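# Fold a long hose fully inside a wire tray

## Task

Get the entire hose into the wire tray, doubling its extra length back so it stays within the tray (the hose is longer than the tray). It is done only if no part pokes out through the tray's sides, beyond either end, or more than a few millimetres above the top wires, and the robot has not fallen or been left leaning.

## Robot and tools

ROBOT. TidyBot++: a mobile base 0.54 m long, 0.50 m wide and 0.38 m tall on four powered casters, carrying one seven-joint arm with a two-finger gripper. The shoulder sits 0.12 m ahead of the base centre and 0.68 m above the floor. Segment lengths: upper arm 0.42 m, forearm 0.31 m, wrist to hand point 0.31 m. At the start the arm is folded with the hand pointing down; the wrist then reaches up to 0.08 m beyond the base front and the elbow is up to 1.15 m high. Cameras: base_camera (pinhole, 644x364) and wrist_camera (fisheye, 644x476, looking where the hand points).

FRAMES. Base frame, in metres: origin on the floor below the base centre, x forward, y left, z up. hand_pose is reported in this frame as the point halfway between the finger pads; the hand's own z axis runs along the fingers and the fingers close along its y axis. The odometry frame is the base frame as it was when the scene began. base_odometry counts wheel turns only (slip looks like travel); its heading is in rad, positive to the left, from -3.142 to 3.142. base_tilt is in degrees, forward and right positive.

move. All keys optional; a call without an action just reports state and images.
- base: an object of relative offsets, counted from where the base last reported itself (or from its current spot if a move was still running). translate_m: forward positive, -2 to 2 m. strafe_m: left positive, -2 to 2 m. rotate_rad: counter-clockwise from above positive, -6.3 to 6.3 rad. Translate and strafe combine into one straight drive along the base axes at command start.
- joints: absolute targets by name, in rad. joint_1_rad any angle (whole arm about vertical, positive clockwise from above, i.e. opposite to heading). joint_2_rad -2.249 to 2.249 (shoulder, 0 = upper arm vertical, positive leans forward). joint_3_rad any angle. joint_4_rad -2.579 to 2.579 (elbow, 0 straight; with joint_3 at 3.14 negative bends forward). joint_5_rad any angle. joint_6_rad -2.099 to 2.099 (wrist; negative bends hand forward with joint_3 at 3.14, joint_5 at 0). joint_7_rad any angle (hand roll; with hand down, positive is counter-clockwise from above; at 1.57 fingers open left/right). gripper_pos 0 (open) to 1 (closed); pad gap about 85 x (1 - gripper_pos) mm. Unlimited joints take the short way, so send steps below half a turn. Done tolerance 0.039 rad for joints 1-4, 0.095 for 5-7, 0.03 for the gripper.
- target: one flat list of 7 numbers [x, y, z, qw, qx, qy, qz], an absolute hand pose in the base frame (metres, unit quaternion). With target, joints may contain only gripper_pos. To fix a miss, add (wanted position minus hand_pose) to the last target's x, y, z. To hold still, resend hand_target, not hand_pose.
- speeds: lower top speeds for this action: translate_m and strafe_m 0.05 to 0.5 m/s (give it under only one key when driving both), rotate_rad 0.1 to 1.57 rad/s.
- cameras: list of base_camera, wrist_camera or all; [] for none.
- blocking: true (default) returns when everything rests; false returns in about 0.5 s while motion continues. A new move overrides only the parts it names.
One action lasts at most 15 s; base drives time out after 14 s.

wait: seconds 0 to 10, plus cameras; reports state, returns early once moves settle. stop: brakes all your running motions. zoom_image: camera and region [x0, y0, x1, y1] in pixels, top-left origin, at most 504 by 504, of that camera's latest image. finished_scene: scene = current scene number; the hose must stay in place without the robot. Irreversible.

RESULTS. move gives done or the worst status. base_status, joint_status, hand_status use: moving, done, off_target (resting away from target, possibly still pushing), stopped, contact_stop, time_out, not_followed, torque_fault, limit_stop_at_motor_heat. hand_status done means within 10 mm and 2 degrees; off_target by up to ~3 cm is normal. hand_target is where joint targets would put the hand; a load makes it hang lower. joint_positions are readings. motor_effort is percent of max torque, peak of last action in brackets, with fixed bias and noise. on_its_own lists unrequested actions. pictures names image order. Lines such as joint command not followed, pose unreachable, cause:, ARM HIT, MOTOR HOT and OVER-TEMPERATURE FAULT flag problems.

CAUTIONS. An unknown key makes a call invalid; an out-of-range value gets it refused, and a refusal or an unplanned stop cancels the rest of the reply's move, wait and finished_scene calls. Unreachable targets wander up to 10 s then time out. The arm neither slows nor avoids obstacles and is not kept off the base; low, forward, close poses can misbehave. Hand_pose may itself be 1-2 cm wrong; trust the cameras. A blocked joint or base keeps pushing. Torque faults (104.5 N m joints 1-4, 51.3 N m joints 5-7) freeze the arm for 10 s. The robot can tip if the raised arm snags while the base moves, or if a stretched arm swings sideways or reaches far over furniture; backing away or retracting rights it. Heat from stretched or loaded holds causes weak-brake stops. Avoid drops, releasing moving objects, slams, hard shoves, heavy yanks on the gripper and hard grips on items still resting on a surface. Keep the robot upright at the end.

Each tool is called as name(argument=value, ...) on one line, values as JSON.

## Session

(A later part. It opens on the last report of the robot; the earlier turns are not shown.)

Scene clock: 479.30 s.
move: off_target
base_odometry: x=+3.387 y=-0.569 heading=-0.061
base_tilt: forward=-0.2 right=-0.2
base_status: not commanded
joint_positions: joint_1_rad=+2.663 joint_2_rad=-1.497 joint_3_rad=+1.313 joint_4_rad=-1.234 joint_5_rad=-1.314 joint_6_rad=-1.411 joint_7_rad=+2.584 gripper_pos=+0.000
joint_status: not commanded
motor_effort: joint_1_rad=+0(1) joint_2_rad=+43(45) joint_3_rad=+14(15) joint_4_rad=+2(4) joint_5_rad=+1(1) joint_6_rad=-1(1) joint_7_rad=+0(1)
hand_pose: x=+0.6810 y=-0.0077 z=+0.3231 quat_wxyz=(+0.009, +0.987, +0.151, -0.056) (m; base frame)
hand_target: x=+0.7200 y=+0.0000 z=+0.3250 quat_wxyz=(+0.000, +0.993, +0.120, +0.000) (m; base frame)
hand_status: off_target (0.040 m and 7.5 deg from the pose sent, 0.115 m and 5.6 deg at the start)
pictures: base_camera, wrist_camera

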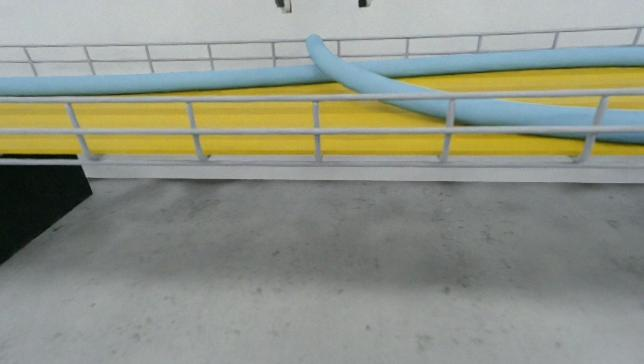

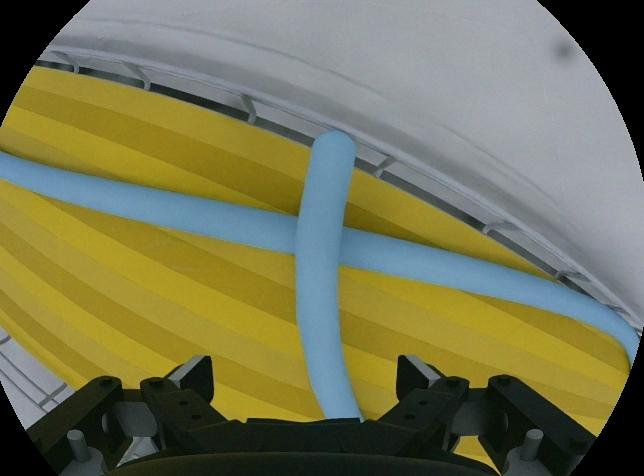

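move(target=[0.71, 0.005, 0.258, 0, 0.993, 0.12, 0], cameras=[])

move(joints={"gripper_pos":0.87})

Scene clock: 480.63 s.
move: off_target
base_odometry: x=+3.387 y=-0.569 heading=-0.061
base_tilt: forward=-0.2 right=-0.2
base_status: not commanded
joint_positions: joint_1_rad=+2.663 joint_2_rad=-1.620 joint_3_rad=+1.293 joint_4_rad=-1.234 joint_5_rad=-1.421 joint_6_rad=-1.353 joint_7_rad=+2.584 gripper_pos=+0.000
joint_status: not commanded
motor_effort: joint_1_rad=+0(1) joint_2_rad=+43(47) joint_3_rad=+14(15) joint_4_rad=+0(2) joint_5_rad=+1(1) joint_6_rad=-1(1) joint_7_rad=+0(1)
hand_pose: x=+0.6699 y=-0.0107 z=+0.2534 quat_wxyz=(+0.009, +0.988, +0.141, -0.058) (m; base frame)
hand_target: x=+0.7100 y=+0.0050 z=+0.2580 quat_wxyz=(+0.000, +0.993, +0.120, +0.000) (m; base frame)
hand_status: off_target (0.043 m and 7.1 deg from the pose sent, 0.072 m and 7.5 deg at the start)
pictures: none
No camera images: "cameras" was empty.

Scene clock: 481.67 s.
move: off_target
base_odometry: x=+3.387 y=-0.569 heading=-0.061
base_tilt: forward=-0.2 right=-0.2
base_status: not commanded
joint_positions: joint_1_rad=+2.666 joint_2_rad=-1.620 joint_3_rad=+1.293 joint_4_rad=-1.234 joint_5_rad=-1.421 joint_6_rad=-1.345 joint_7_rad=+2.584 gripper_pos=+0.735
joint_status: gripper_pos off_target (ended at +0.735, target +0.870)
motor_effort: joint_1_rad=-1(2) joint_2_rad=+42(43) joint_3_rad=+13(14) joint_4_rad=+1(2) joint_5_rad=-1(1) joint_6_rad=-1(2) joint_7_rad=+0(1)
hand_pose: x=+0.6717 y=-0.0136 z=+0.2533 quat_wxyz=(+0.011, +0.989, +0.140, -0.055) (m; base frame)
hand_target: x=+0.7100 y=+0.0050 z=+0.2580 quat_wxyz=(+0.000, +0.993, +0.120, +0.000) (m; base frame)
hand_status: not commanded
pictures: base_camera, wrist_camera

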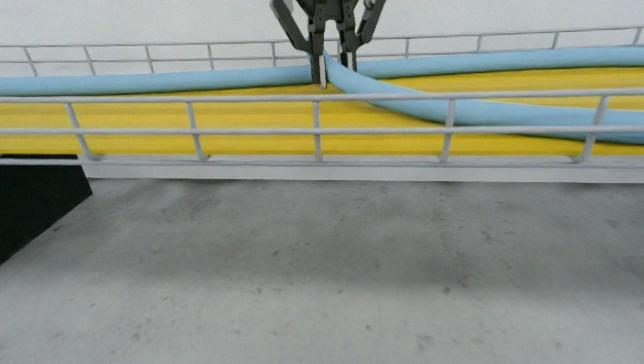

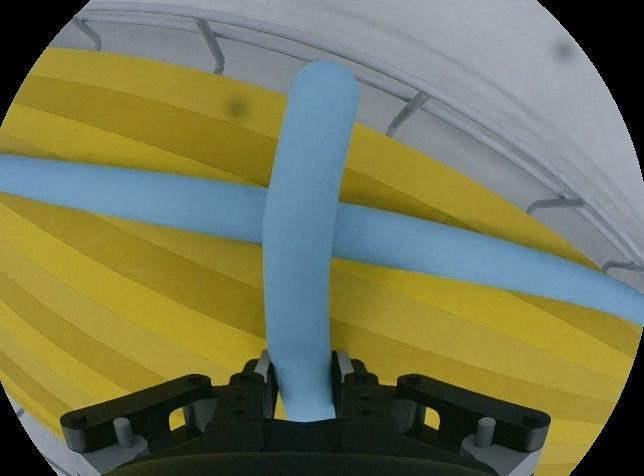

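move(target=[0.68, 0.03, 0.36, 0, 0.906, 0.423, 0], cameras=[])

move(target=[0.64, 0.08, 0.35, 0, 0.643, 0.766, 0])

Scene clock: 492.23 s.
move: off_target
base_odometry: x=+3.387 y=-0.569 heading=-0.061
base_tilt: forward=-0.2 right=-0.2
base_status: not commanded
joint_positions: joint_1_rad=+2.577 joint_2_rad=-1.412 joint_3_rad=+1.291 joint_4_rad=-1.378 joint_5_rad=-1.398 joint_6_rad=-1.345 joint_7_rad=+3.139 gripper_pos=+0.743
joint_status: not commanded
motor_effort: joint_1_rad=+0(2) joint_2_rad=+43(48) joint_3_rad=+16(16) joint_4_rad=+4(5) joint_5_rad=-1(2) joint_6_rad=+1(2) joint_7_rad=+2(2)
hand_pose: x=+0.6898 y=+0.0374 z=+0.3505 quat_wxyz=(-0.015, +0.922, +0.386, +0.016) (m; base frame)
hand_target: x=+0.6800 y=+0.0300 z=+0.3600 quat_wxyz=(+0.000, +0.906, +0.423, +0.000) (m; base frame)
hand_status: off_target (0.016 m and 5.2 deg from the pose sent, 0.116 m and 34.6 deg at the start)
pictures: none
No camera images: "cameras" was empty.

Scene clock: 493.80 s.
move: off_target
base_odometry: x=+3.387 y=-0.569 heading=-0.061
base_tilt: forward=-0.2 right=-0.2
base_status: not commanded
joint_positions: joint_1_rad=+2.439 joint_2_rad=-1.401 joint_3_rad=+1.244 joint_4_rad=-1.531 joint_5_rad=-1.396 joint_6_rad=-1.325 joint_7_rad=+3.992 gripper_pos=+0.751
joint_status: not commanded
motor_effort: joint_1_rad=-1(2) joint_2_rad=+41(43) joint_3_rad=+16(16) joint_4_rad=+5(6) joint_5_rad=-1(2) joint_6_rad=+1(2) joint_7_rad=+3(3)
hand_pose: x=+0.6302 y=+0.0923 z=+0.3335 quat_wxyz=(-0.034, +0.680, +0.733, +0.010) (m; base frame)
hand_target: x=+0.6400 y=+0.0800 z=+0.3500 quat_wxyz=(+0.000, +0.643, +0.766, +0.000) (m; base frame)
hand_status: off_target (0.023 m and 7.0 deg from the pose sent, 0.066 m and 54.6 deg at the start)
pictures: base_camera, wrist_camera

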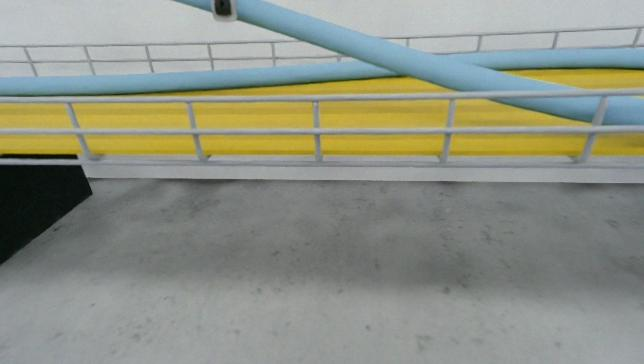

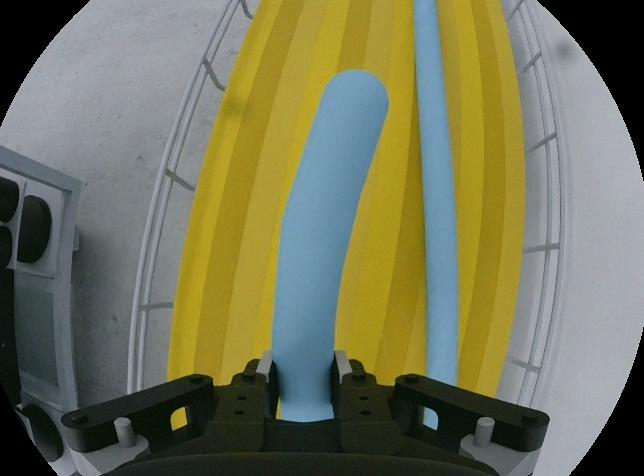

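move(target=[0.63, 0.10, 0.29, 0, 0.609, 0.793, 0], cameras=[])

move(target=[0.63, 0.10, 0.248, 0, 0.609, 0.793, 0])

Scene clock: 495.13 s.
move: off_target
base_odometry: x=+3.387 y=-0.569 heading=-0.061
base_tilt: forward=-0.2 right=-0.2
base_status: not commanded
joint_positions: joint_1_rad=+2.375 joint_2_rad=-1.535 joint_3_rad=+1.262 joint_4_rad=-1.531 joint_5_rad=-1.447 joint_6_rad=-1.325 joint_7_rad=+4.080 gripper_pos=+0.751
joint_status: not commanded
motor_effort: joint_1_rad=+1(2) joint_2_rad=+39(41) joint_3_rad=+16(17) joint_4_rad=+2(6) joint_5_rad=+1(1) joint_6_rad=+2(2) joint_7_rad=+2(3)
hand_pose: x=+0.6014 y=+0.0956 z=+0.2796 quat_wxyz=(-0.033, +0.629, +0.776, -0.034) (m; base frame)
hand_target: x=+0.6300 y=+0.1000 z=+0.2900 quat_wxyz=(+0.000, +0.609, +0.793, +0.000) (m; base frame)
hand_status: off_target (0.031 m and 6.2 deg from the pose sent, 0.044 m and 11.4 deg at the start)
pictures: none
No camera images: "cameras" was empty.

Scene clock: 496.17 s.
move: off_target
base_odometry: x=+3.387 y=-0.569 heading=-0.061
base_tilt: forward=-0.2 right=-0.2
base_status: not commanded
joint_positions: joint_1_rad=+2.371 joint_2_rad=-1.637 joint_3_rad=+1.301 joint_4_rad=-1.531 joint_5_rad=-1.550 joint_6_rad=-1.325 joint_7_rad=+4.080 gripper_pos=+0.753
joint_status: not commanded
motor_effort: joint_1_rad=+1(2) joint_2_rad=+36(39) joint_3_rad=+15(16) joint_4_rad=+0(2) joint_5_rad=+1(1) joint_6_rad=+1(2) joint_7_rad=+3(3)
hand_pose: x=+0.6029 y=+0.0796 z=+0.2470 quat_wxyz=(-0.016, +0.640, +0.768, -0.037) (m; base frame)
hand_target: x=+0.6300 y=+0.1000 z=+0.2480 quat_wxyz=(+0.000, +0.609, +0.793, +0.000) (m; base frame)
hand_status: off_target (0.034 m and 6.4 deg from the pose sent, 0.043 m and 6.2 deg at the start)
pictures: base_camera, wrist_camera

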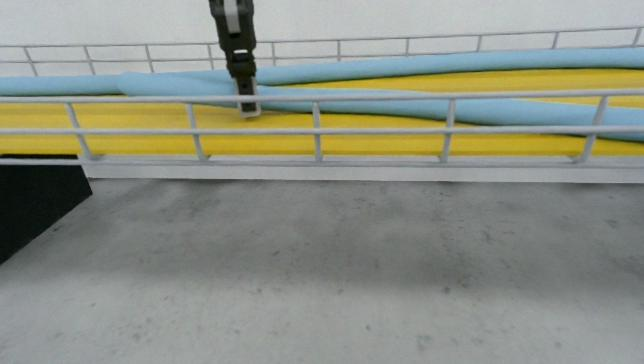

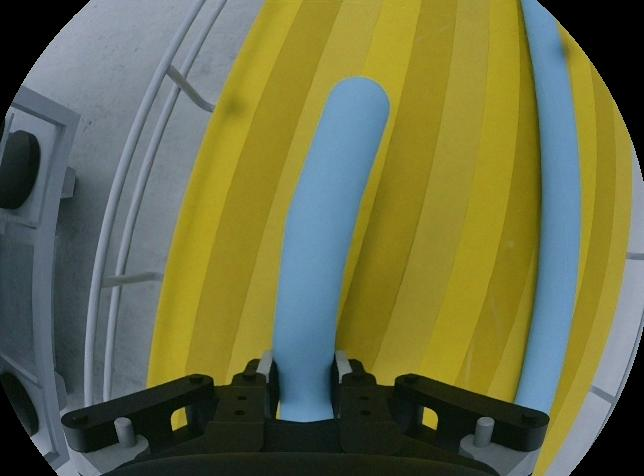

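move(joints={"gripper_pos":0.6}, cameras=[])

move(joints={"gripper_pos":0.4})

Scene clock: 496.93 s.
move: done
base_odometry: x=+3.387 y=-0.569 heading=-0.061
base_tilt: forward=-0.2 right=-0.2
base_status: not commanded
joint_positions: joint_1_rad=+2.371 joint_2_rad=-1.642 joint_3_rad=+1.301 joint_4_rad=-1.529 joint_5_rad=-1.556 joint_6_rad=-1.325 joint_7_rad=+4.088 gripper_pos=+0.600
joint_status: all done
motor_effort: joint_1_rad=+0(1) joint_2_rad=+38(38) joint_3_rad=+16(17) joint_4_rad=-1(2) joint_5_rad=+1(2) joint_6_rad=+1(2) joint_7_rad=+1(3)
hand_pose: x=+0.6034 y=+0.0801 z=+0.2449 quat_wxyz=(-0.016, +0.636, +0.771, -0.036) (m; base frame)
hand_target: x=+0.6300 y=+0.1000 z=+0.2480 quat_wxyz=(+0.000, +0.609, +0.793, +0.000) (m; base frame)
hand_status: not commanded
pictures: none
No camera images: "cameras" was empty.

Scene clock: 497.57 s.
move: done
base_odometry: x=+3.387 y=-0.569 heading=-0.061
base_tilt: forward=-0.2 right=-0.2
base_status: not commanded
joint_positions: joint_1_rad=+2.371 joint_2_rad=-1.646 joint_3_rad=+1.305 joint_4_rad=-1.529 joint_5_rad=-1.557 joint_6_rad=-1.325 joint_7_rad=+4.090 gripper_pos=+0.400
joint_status: all done
motor_effort: joint_1_rad=+0(1) joint_2_rad=+38(39) joint_3_rad=+15(16) joint_4_rad=-1(1) joint_5_rad=+1(1) joint_6_rad=+0(2) joint_7_rad=+1(2)
hand_pose: x=+0.6034 y=+0.0780 z=+0.2445 quat_wxyz=(-0.014, +0.635, +0.771, -0.038) (m; base frame)
hand_target: x=+0.6300 y=+0.1000 z=+0.2480 quat_wxyz=(+0.000, +0.609, +0.793, +0.000) (m; base frame)
hand_status: not commanded
pictures: base_camera, wrist_camera

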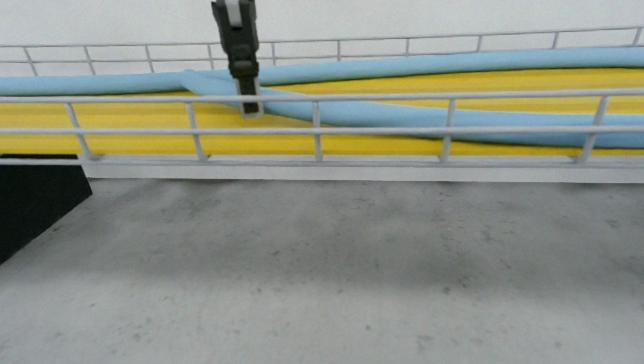

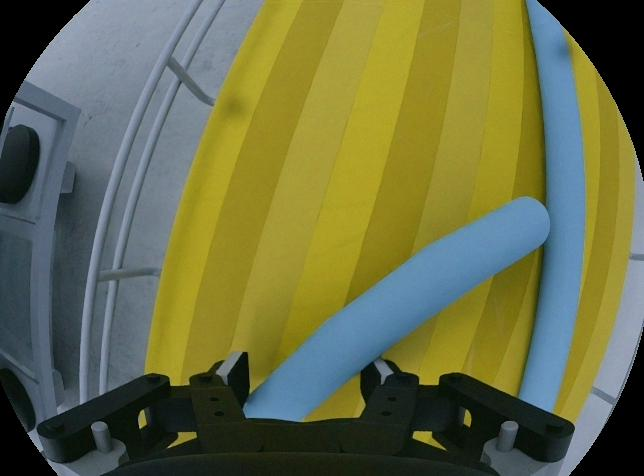

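move(joints={"gripper_pos":0.2})

Scene clock: 498.23 s.
move: done
base_odometry: x=+3.387 y=-0.569 heading=-0.061
base_tilt: forward=-0.2 right=-0.2
base_status: not commanded
joint_positions: joint_1_rad=+2.371 joint_2_rad=-1.648 joint_3_rad=+1.306 joint_4_rad=-1.529 joint_5_rad=-1.557 joint_6_rad=-1.325 joint_7_rad=+4.091 gripper_pos=+0.200
joint_status: all done
motor_effort: joint_1_rad=-2(2) joint_2_rad=+39(39) joint_3_rad=+15(15) joint_4_rad=-1(1) joint_5_rad=+0(1) joint_6_rad=-1(2) joint_7_rad=+0(1)
hand_pose: x=+0.6032 y=+0.0769 z=+0.2440 quat_wxyz=(-0.014, +0.635, +0.771, -0.039) (m; base frame)
hand_target: x=+0.6300 y=+0.1000 z=+0.2480 quat_wxyz=(+0.000, +0.609, +0.793, +0.000) (m; base frame)
hand_status: not commanded
pictures: base_camera, wrist_camera

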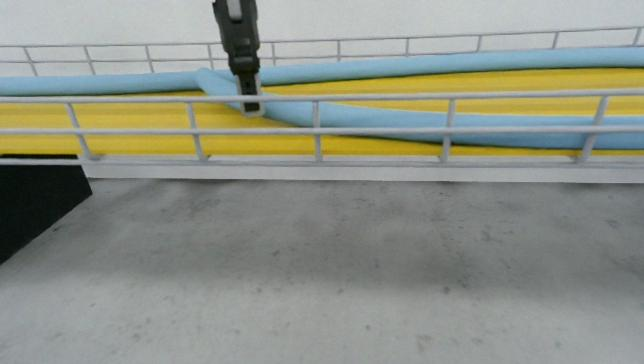

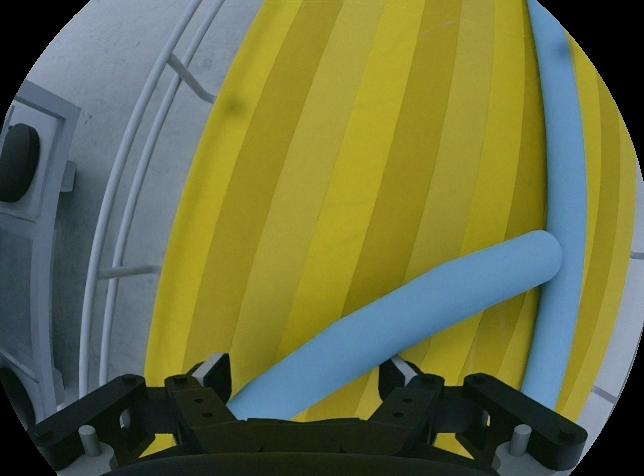

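move(joints={"gripper_pos":0}, cameras=[])

move(target=[0.61, 0.09, 0.36, 0, 0.609, 0.793, 0], cameras=[])

move(target=[0.66, 0.06, 0.44, 0, 0.986, 0.165, 0])

Scene clock: 499.53 s.
move: done
base_odometry: x=+3.387 y=-0.569 heading=-0.061
base_tilt: forward=-0.2 right=-0.2
base_status: not commanded
joint_positions: joint_1_rad=+2.371 joint_2_rad=-1.648 joint_3_rad=+1.306 joint_4_rad=-1.529 joint_5_rad=-1.557 joint_6_rad=-1.325 joint_7_rad=+4.091 gripper_pos=+0.000
joint_status: all done
motor_effort: joint_1_rad=-1(2) joint_2_rad=+39(39) joint_3_rad=+15(15) joint_4_rad=-2(2) joint_5_rad=+0(1) joint_6_rad=-2(2) joint_7_rad=+0(1)
hand_pose: x=+0.6032 y=+0.0769 z=+0.2440 quat_wxyz=(-0.014, +0.635, +0.771, -0.039) (m; base frame)
hand_target: x=+0.6300 y=+0.1000 z=+0.2480 quat_wxyz=(+0.000, +0.609, +0.793, +0.000) (m; base frame)
hand_status: not commanded
pictures: none
No camera images: "cameras" was empty.

Scene clock: 501.10 s.
move: off_target
base_odometry: x=+3.387 y=-0.569 heading=-0.061
base_tilt: forward=-0.2 right=-0.2
base_status: not commanded
joint_positions: joint_1_rad=+2.369 joint_2_rad=-1.341 joint_3_rad=+1.258 joint_4_rad=-1.624 joint_5_rad=-1.412 joint_6_rad=-1.295 joint_7_rad=+4.131 gripper_pos=+0.000
joint_status: not commanded
motor_effort: joint_1_rad=+1(2) joint_2_rad=+38(41) joint_3_rad=+14(16) joint_4_rad=+3(4) joint_5_rad=+0(1) joint_6_rad=+0(2) joint_7_rad=+0(1)
hand_pose: x=+0.6213 y=+0.1124 z=+0.3578 quat_wxyz=(-0.017, +0.636, +0.771, +0.033) (m; base frame)
hand_target: x=+0.6100 y=+0.0900 z=+0.3600 quat_wxyz=(+0.000, +0.609, +0.793, +0.000) (m; base frame)
hand_status: off_target (0.025 m and 5.8 deg from the pose sent, 0.117 m and 6.1 deg at the start)
pictures: none
No camera images: "cameras" was empty.

Scene clock: 503.20 s.
move: off_target
base_odometry: x=+3.387 y=-0.569 heading=-0.061
base_tilt: forward=-0.2 right=-0.2
base_status: not commanded
joint_positions: joint_1_rad=+2.458 joint_2_rad=-1.271 joint_3_rad=+1.332 joint_4_rad=-1.472 joint_5_rad=-1.294 joint_6_rad=-1.340 joint_7_rad=+2.668 gripper_pos=+0.000
joint_status: not commanded
motor_effort: joint_1_rad=+1(1) joint_2_rad=+40(40) joint_3_rad=+15(15) joint_4_rad=+5(5) joint_5_rad=-1(1) joint_6_rad=+1(1) joint_7_rad=+0(1)
hand_pose: x=+0.6747 y=+0.0695 z=+0.4223 quat_wxyz=(-0.002, +0.983, +0.182, +0.031) (m; base frame)
hand_target: x=+0.6600 y=+0.0600 z=+0.4400 quat_wxyz=(+0.000, +0.986, +0.165, +0.000) (m; base frame)
hand_status: off_target (0.025 m and 4.1 deg from the pose sent, 0.105 m and 82.1 deg at the start)
pictures: base_camera, wrist_camera

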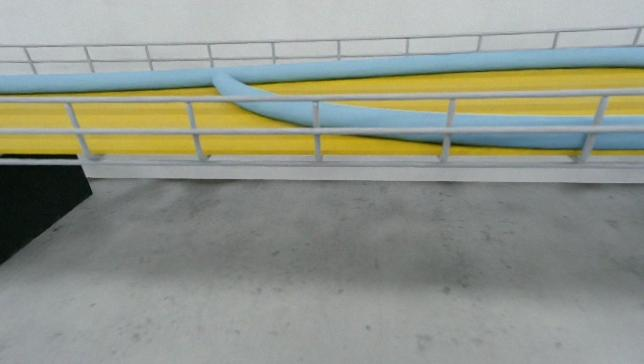

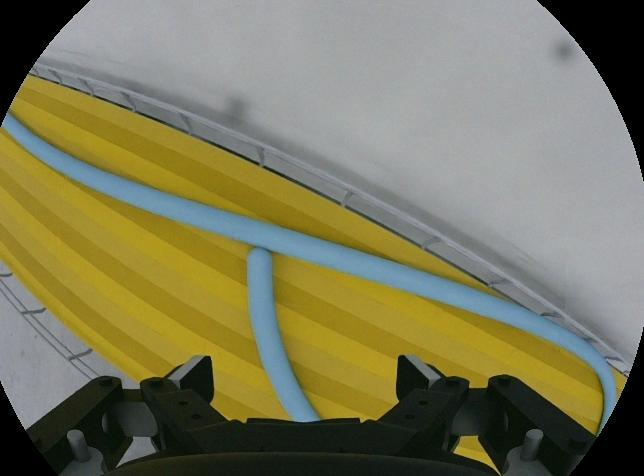

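zoom_image(camera="wrist_camera", region=[180, 180, 360, 320])

zoom_image(camera="base_camera", region=[100, 20, 360, 167])

Scaled by 2.800.

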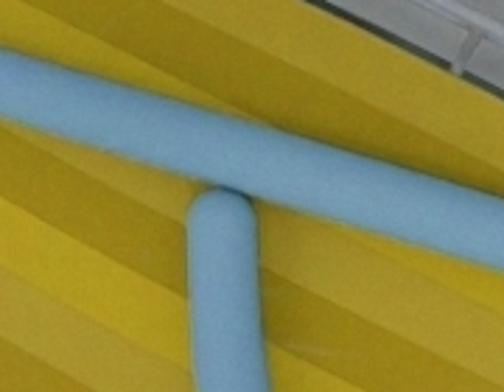

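Scaled by 1.938.

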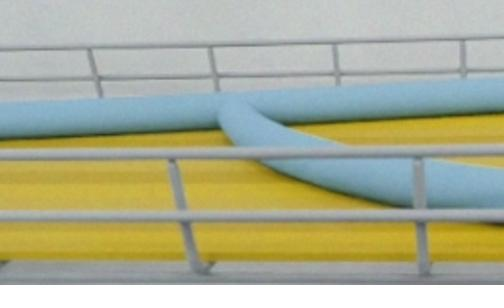

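move(target=[0.6, 0.0, 0.54, 0, 0.7071, -0.7071, 0], base={"translate_m":-0.1}, cameras=[])

move(base={"strafe_m":-0.4}, speeds={"strafe_m":0.3})

Scene clock: 505.57 s.
move: off_target
base_odometry: x=+3.287 y=-0.562 heading=-0.061
base_tilt: forward=-0.2 right=-0.2
base_status: done
joint_positions: joint_1_rad=+2.459 joint_2_rad=-1.131 joint_3_rad=+1.550 joint_4_rad=-1.581 joint_5_rad=-1.187 joint_6_rad=-1.487 joint_7_rad=+0.973 gripper_pos=+0.000
joint_status: not commanded
motor_effort: joint_1_rad=+0(2) joint_2_rad=+35(41) joint_3_rad=+15(16) joint_4_rad=+7(7) joint_5_rad=+0(1) joint_6_rad=+1(2) joint_7_rad=+0(1)
hand_pose: x=+0.6347 y=+0.0054 z=+0.5320 quat_wxyz=(-0.023, +0.735, -0.677, +0.034) (m; base frame)
hand_target: x=+0.6000 y=+0.0000 z=+0.5400 quat_wxyz=(+0.000, +0.707, -0.707, +0.000) (m; base frame)
hand_status: off_target (0.036 m and 6.6 deg from the pose sent, 0.156 m and 111.0 deg at the start)
pictures: none
No camera images: "cameras" was empty.

Scene clock: 507.87 s.
move: done
base_odometry: x=+3.262 y=-0.962 heading=-0.061
base_tilt: forward=-0.2 right=-0.2
base_status: done
joint_positions: joint_1_rad=+2.463 joint_2_rad=-1.131 joint_3_rad=+1.550 joint_4_rad=-1.582 joint_5_rad=-1.184 joint_6_rad=-1.491 joint_7_rad=+0.973 gripper_pos=+0.000
joint_status: not commanded
motor_effort: joint_1_rad=+1(4) joint_2_rad=+35(36) joint_3_rad=+15(16) joint_4_rad=+7(8) joint_5_rad=+0(1) joint_6_rad=+0(2) joint_7_rad=+0(1)
hand_pose: x=+0.6330 y=+0.0035 z=+0.5319 quat_wxyz=(-0.022, +0.733, -0.679, +0.032) (m; base frame)
hand_target: x=+0.6000 y=+0.0000 z=+0.5400 quat_wxyz=(+0.000, +0.707, -0.707, +0.000) (m; base frame)
hand_status: not commanded
pictures: base_camera, wrist_camera

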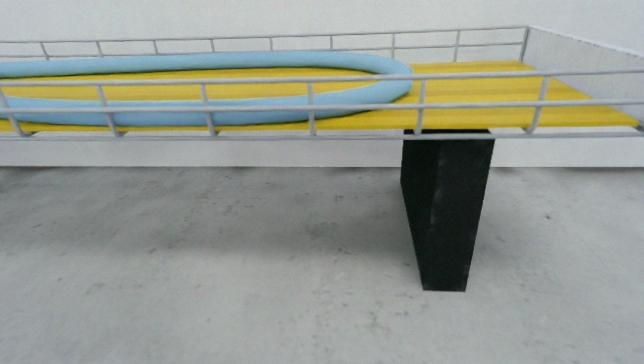

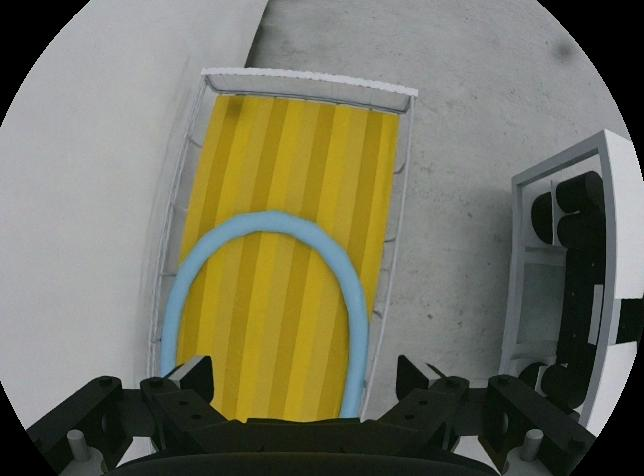

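move(base={"strafe_m":1.2,"translate_m":-0.1,"rotate_rad":0.03})

move(base={"strafe_m":0.7,"translate_m":0.05})

Scene clock: 511.83 s.
move: done
base_odometry: x=+3.235 y=+0.242 heading=-0.030
base_tilt: forward=-0.2 right=-0.2
base_status: done
joint_positions: joint_1_rad=+2.461 joint_2_rad=-1.130 joint_3_rad=+1.553 joint_4_rad=-1.585 joint_5_rad=-1.182 joint_6_rad=-1.493 joint_7_rad=+0.973 gripper_pos=+0.000
joint_status: not commanded
motor_effort: joint_1_rad=+0(5) joint_2_rad=+35(36) joint_3_rad=+15(16) joint_4_rad=+7(8) joint_5_rad=+0(1) joint_6_rad=+1(2) joint_7_rad=+0(1)
hand_pose: x=+0.6316 y=+0.0037 z=+0.5324 quat_wxyz=(-0.021, +0.733, -0.680, +0.031) (m; base frame)
hand_target: x=+0.6000 y=+0.0000 z=+0.5400 quat_wxyz=(+0.000, +0.707, -0.707, +0.000) (m; base frame)
hand_status: not commanded
pictures: base_camera, wrist_camera

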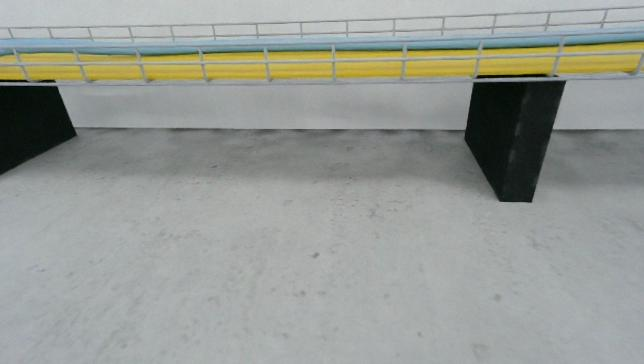

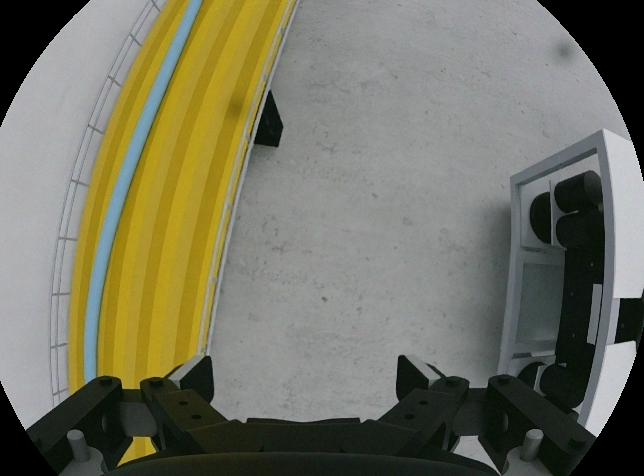

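Scene clock: 514.60 s.
move: done
base_odometry: x=+3.306 y=+0.940 heading=-0.030
base_tilt: forward=-0.2 right=-0.2
base_status: done
joint_positions: joint_1_rad=+2.460 joint_2_rad=-1.130 joint_3_rad=+1.553 joint_4_rad=-1.585 joint_5_rad=-1.181 joint_6_rad=-1.494 joint_7_rad=+0.973 gripper_pos=+0.000
joint_status: not commanded
motor_effort: joint_1_rad=+0(3) joint_2_rad=+35(36) joint_3_rad=+15(16) joint_4_rad=+7(8) joint_5_rad=+0(1) joint_6_rad=+0(2) joint_7_rad=+0(1)
hand_pose: x=+0.6313 y=+0.0045 z=+0.5325 quat_wxyz=(-0.021, +0.733, -0.679, +0.031) (m; base frame)
hand_target: x=+0.6000 y=+0.0000 z=+0.5400 quat_wxyz=(+0.000, +0.707, -0.707, +0.000) (m; base frame)
hand_status: not commanded
pictures: base_camera, wrist_camera

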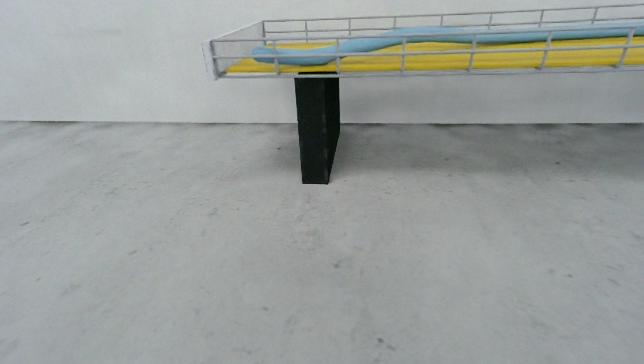

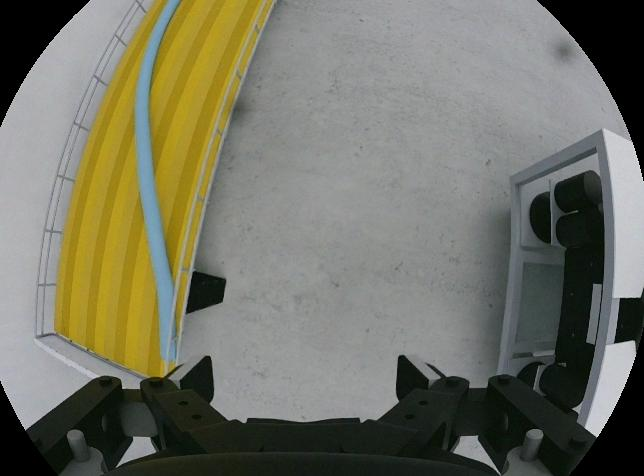

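zoom_image(camera="base_camera", region=[190, 0, 450, 100])

zoom_image(camera="wrist_camera", region=[20, 230, 240, 400])

Scaled by 1.938.

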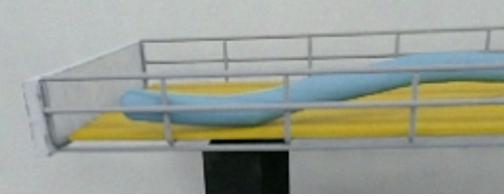

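Scaled by 2.291.

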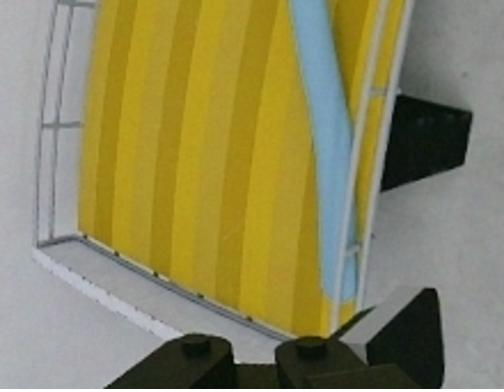

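move(base={"translate_m":-0.28,"rotate_rad":-0.02}, target=[0.75, 0.05, 0.35, 0.7071, 0, 0.7071, 0], cameras=[])

move(target=[0.75, 0.0, 0.30, 0.7071, 0, 0.7071, 0])

Scene clock: 525.27 s.
move: time_out
base_odometry: x=+3.026 y=+0.949 heading=-0.050
base_tilt: forward=-0.3 right=-0.2
base_status: done
joint_positions: joint_1_rad=+1.966 joint_2_rad=-2.030 joint_3_rad=+0.877 joint_4_rad=-1.832 joint_5_rad=-4.134 joint_6_rad=-1.219 joint_7_rad=+0.385 gripper_pos=+0.000
joint_status: not commanded
motor_effort: joint_1_rad=+0(9) joint_2_rad=+27(41) joint_3_rad=+14(19) joint_4_rad=-10(13) joint_5_rad=-7(8) joint_6_rad=-5(7) joint_7_rad=+0(1)
hand_pose: x=+0.7056 y=+0.1559 z=+0.3781 quat_wxyz=(-0.733, -0.004, -0.673, -0.102) (m; base frame)
hand_target: x=+0.7056 y=+0.1545 z=+0.3815 quat_wxyz=(-0.736, -0.008, -0.669, -0.102) (m; base frame)
hand_status: time_out (0.118 m and 12.7 deg from the pose sent, 0.222 m and 120.6 deg at the start; a joint's target at an end of its range on 81 of 300 steps)
pictures: none
ARM HIT: the arm struck its own base or body hard, 2 times.
No camera images: "cameras" was empty.

not run: a stop that you did not command came earlier in this reply.

move()

Scene clock: 525.30 s.
base_odometry: x=+3.026 y=+0.949 heading=-0.050
base_tilt: forward=-0.2 right=-0.3
base_status: done
joint_positions: joint_1_rad=+1.966 joint_2_rad=-2.030 joint_3_rad=+0.877 joint_4_rad=-1.832 joint_5_rad=-4.134 joint_6_rad=-1.219 joint_7_rad=+0.385 gripper_pos=+0.000
joint_status: not commanded
motor_effort: joint_1_rad=+0(9) joint_2_rad=+28(41) joint_3_rad=+14(19) joint_4_rad=-10(13) joint_5_rad=-7(8) joint_6_rad=-4(7) joint_7_rad=+0(1)
hand_pose: x=+0.7056 y=+0.1559 z=+0.3781 quat_wxyz=(-0.733, -0.004, -0.673, -0.102) (m; base frame)
hand_target: x=+0.7056 y=+0.1545 z=+0.3815 quat_wxyz=(-0.736, -0.008, -0.669, -0.102) (m; base frame)
hand_status: time_out (0.118 m and 12.7 deg from the pose sent, 0.222 m and 120.6 deg at the start; a joint's target at an end of its range on 81 of 300 steps)
pictures: base_camera, wrist_camera

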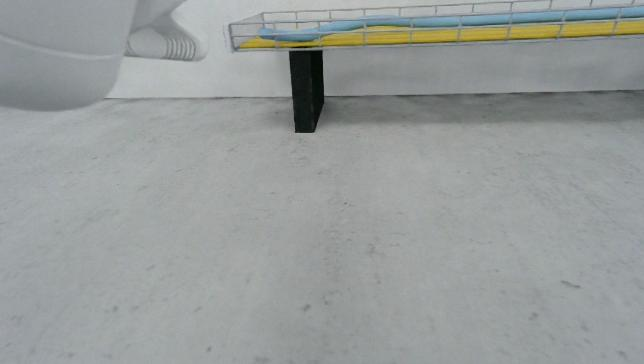

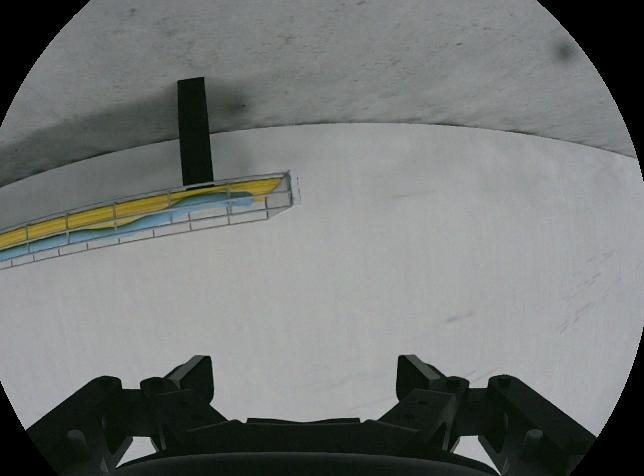

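zoom_image(camera="wrist_camera", region=[0, 150, 310, 280])

zoom_image(camera="base_camera", region=[220, 0, 480, 70])

Scaled by 1.626.

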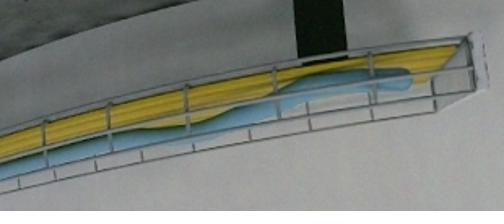

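Scaled by 1.938.

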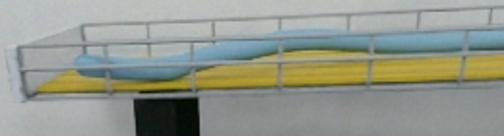

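zoom_image(camera="base_camera", region=[320, 0, 440, 60])

zoom_image(camera="wrist_camera", region=[50, 170, 200, 260])

Scaled by 4.200.

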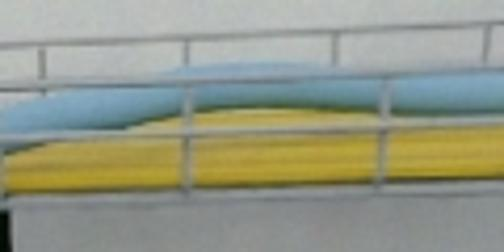

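Scaled by 3.360.

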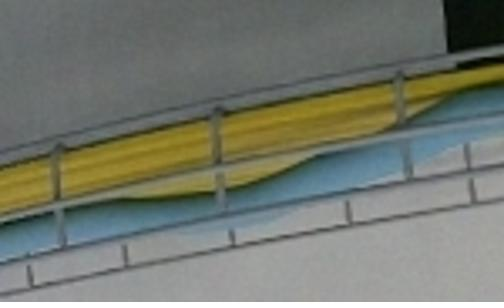

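move(joints={"joint_1_rad":2.2,"joint_2_rad":-1.2,"joint_3_rad":1.3,"joint_4_rad":-1.6}, base={"translate_m":0.1})

Scene clock: 528.10 s.
move: done
base_odometry: x=+3.126 y=+0.944 heading=-0.050
base_tilt: forward=-0.2 right=-0.2
base_status: done
joint_positions: joint_1_rad=+2.191 joint_2_rad=-1.221 joint_3_rad=+1.290 joint_4_rad=-1.626 joint_5_rad=-4.134 joint_6_rad=-1.219 joint_7_rad=+0.385 gripper_pos=+0.000
joint_status: all done
motor_effort: joint_1_rad=+0(2) joint_2_rad=+38(39) joint_3_rad=+17(18) joint_4_rad=+7(11) joint_5_rad=-2(7) joint_6_rad=-5(6) joint_7_rad=+0(1)
hand_pose: x=+0.7810 y=+0.1264 z=+0.9705 quat_wxyz=(-0.901, -0.166, -0.286, -0.280) (m; base frame)
hand_target: x=+0.7780 y=+0.1216 z=+0.9905 quat_wxyz=(-0.904, -0.169, -0.266, -0.289) (m; base frame)
hand_status: not commanded
pictures: base_camera, wrist_camera

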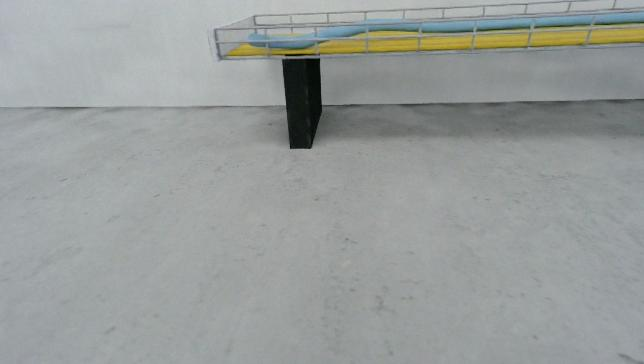

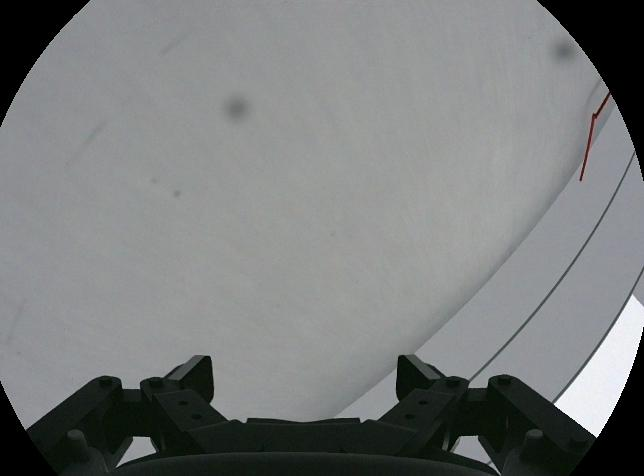

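Now the usual working pose by joints, with fingers closing for a press.

move(joints={"joint_1_rad":2.46,"joint_2_rad":-1.13,"joint_3_rad":1.55,"joint_4_rad":-1.58,"joint_5_rad":-1.2,"joint_6_rad":-1.49,"joint_7_rad":0.973,"gripper_pos":1}, base={"translate_m":0.1,"strafe_m":-0.15})

zoom_image(camera="base_camera", region=[190, 0, 450, 120])

Scene clock: 531.47 s.
move: done
base_odometry: x=+3.219 y=+0.789 heading=-0.050
base_tilt: forward=-0.2 right=-0.2
base_status: done
joint_positions: joint_1_rad=+2.455 joint_2_rad=-1.158 joint_3_rad=+1.538 joint_4_rad=-1.600 joint_5_rad=-1.280 joint_6_rad=-1.432 joint_7_rad=+0.916 gripper_pos=+0.999
joint_status: all done
motor_effort: joint_1_rad=+1(5) joint_2_rad=+36(42) joint_3_rad=+15(18) joint_4_rad=+7(9) joint_5_rad=-1(9) joint_6_rad=+1(5) joint_7_rad=+0(2)
hand_pose: x=+0.6576 y=+0.0110 z=+0.5181 quat_wxyz=(-0.054, +0.708, -0.702, +0.055) (m; base frame)
hand_target: x=+0.6378 y=+0.0084 z=+0.5327 quat_wxyz=(-0.030, +0.734, -0.677, +0.034) (m; base frame)
hand_status: not commanded
pictures: base_camera, wrist_camera

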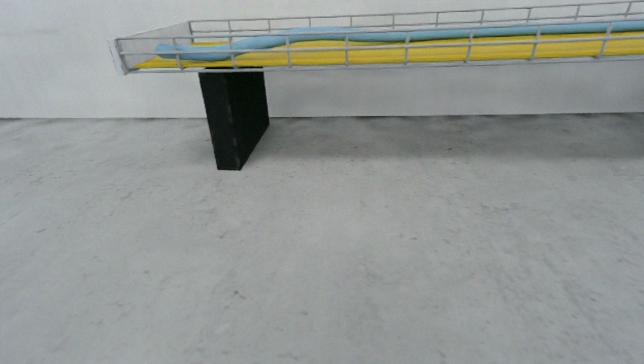

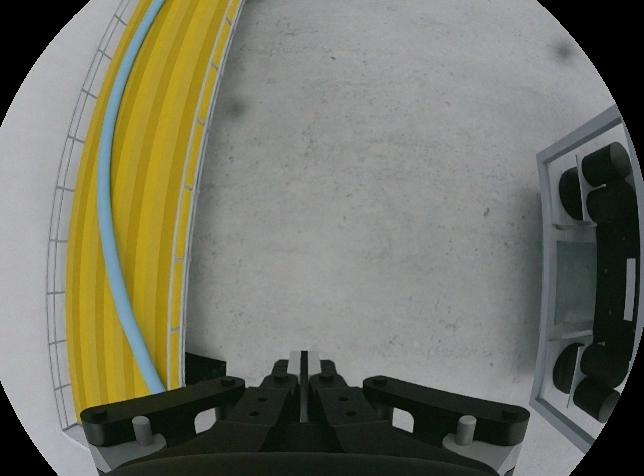

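Scaled by 1.938.

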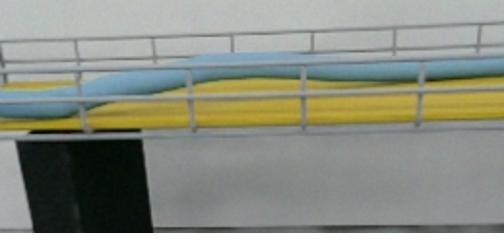

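finished_scene(scene=2)

The scene is finished: the task was done.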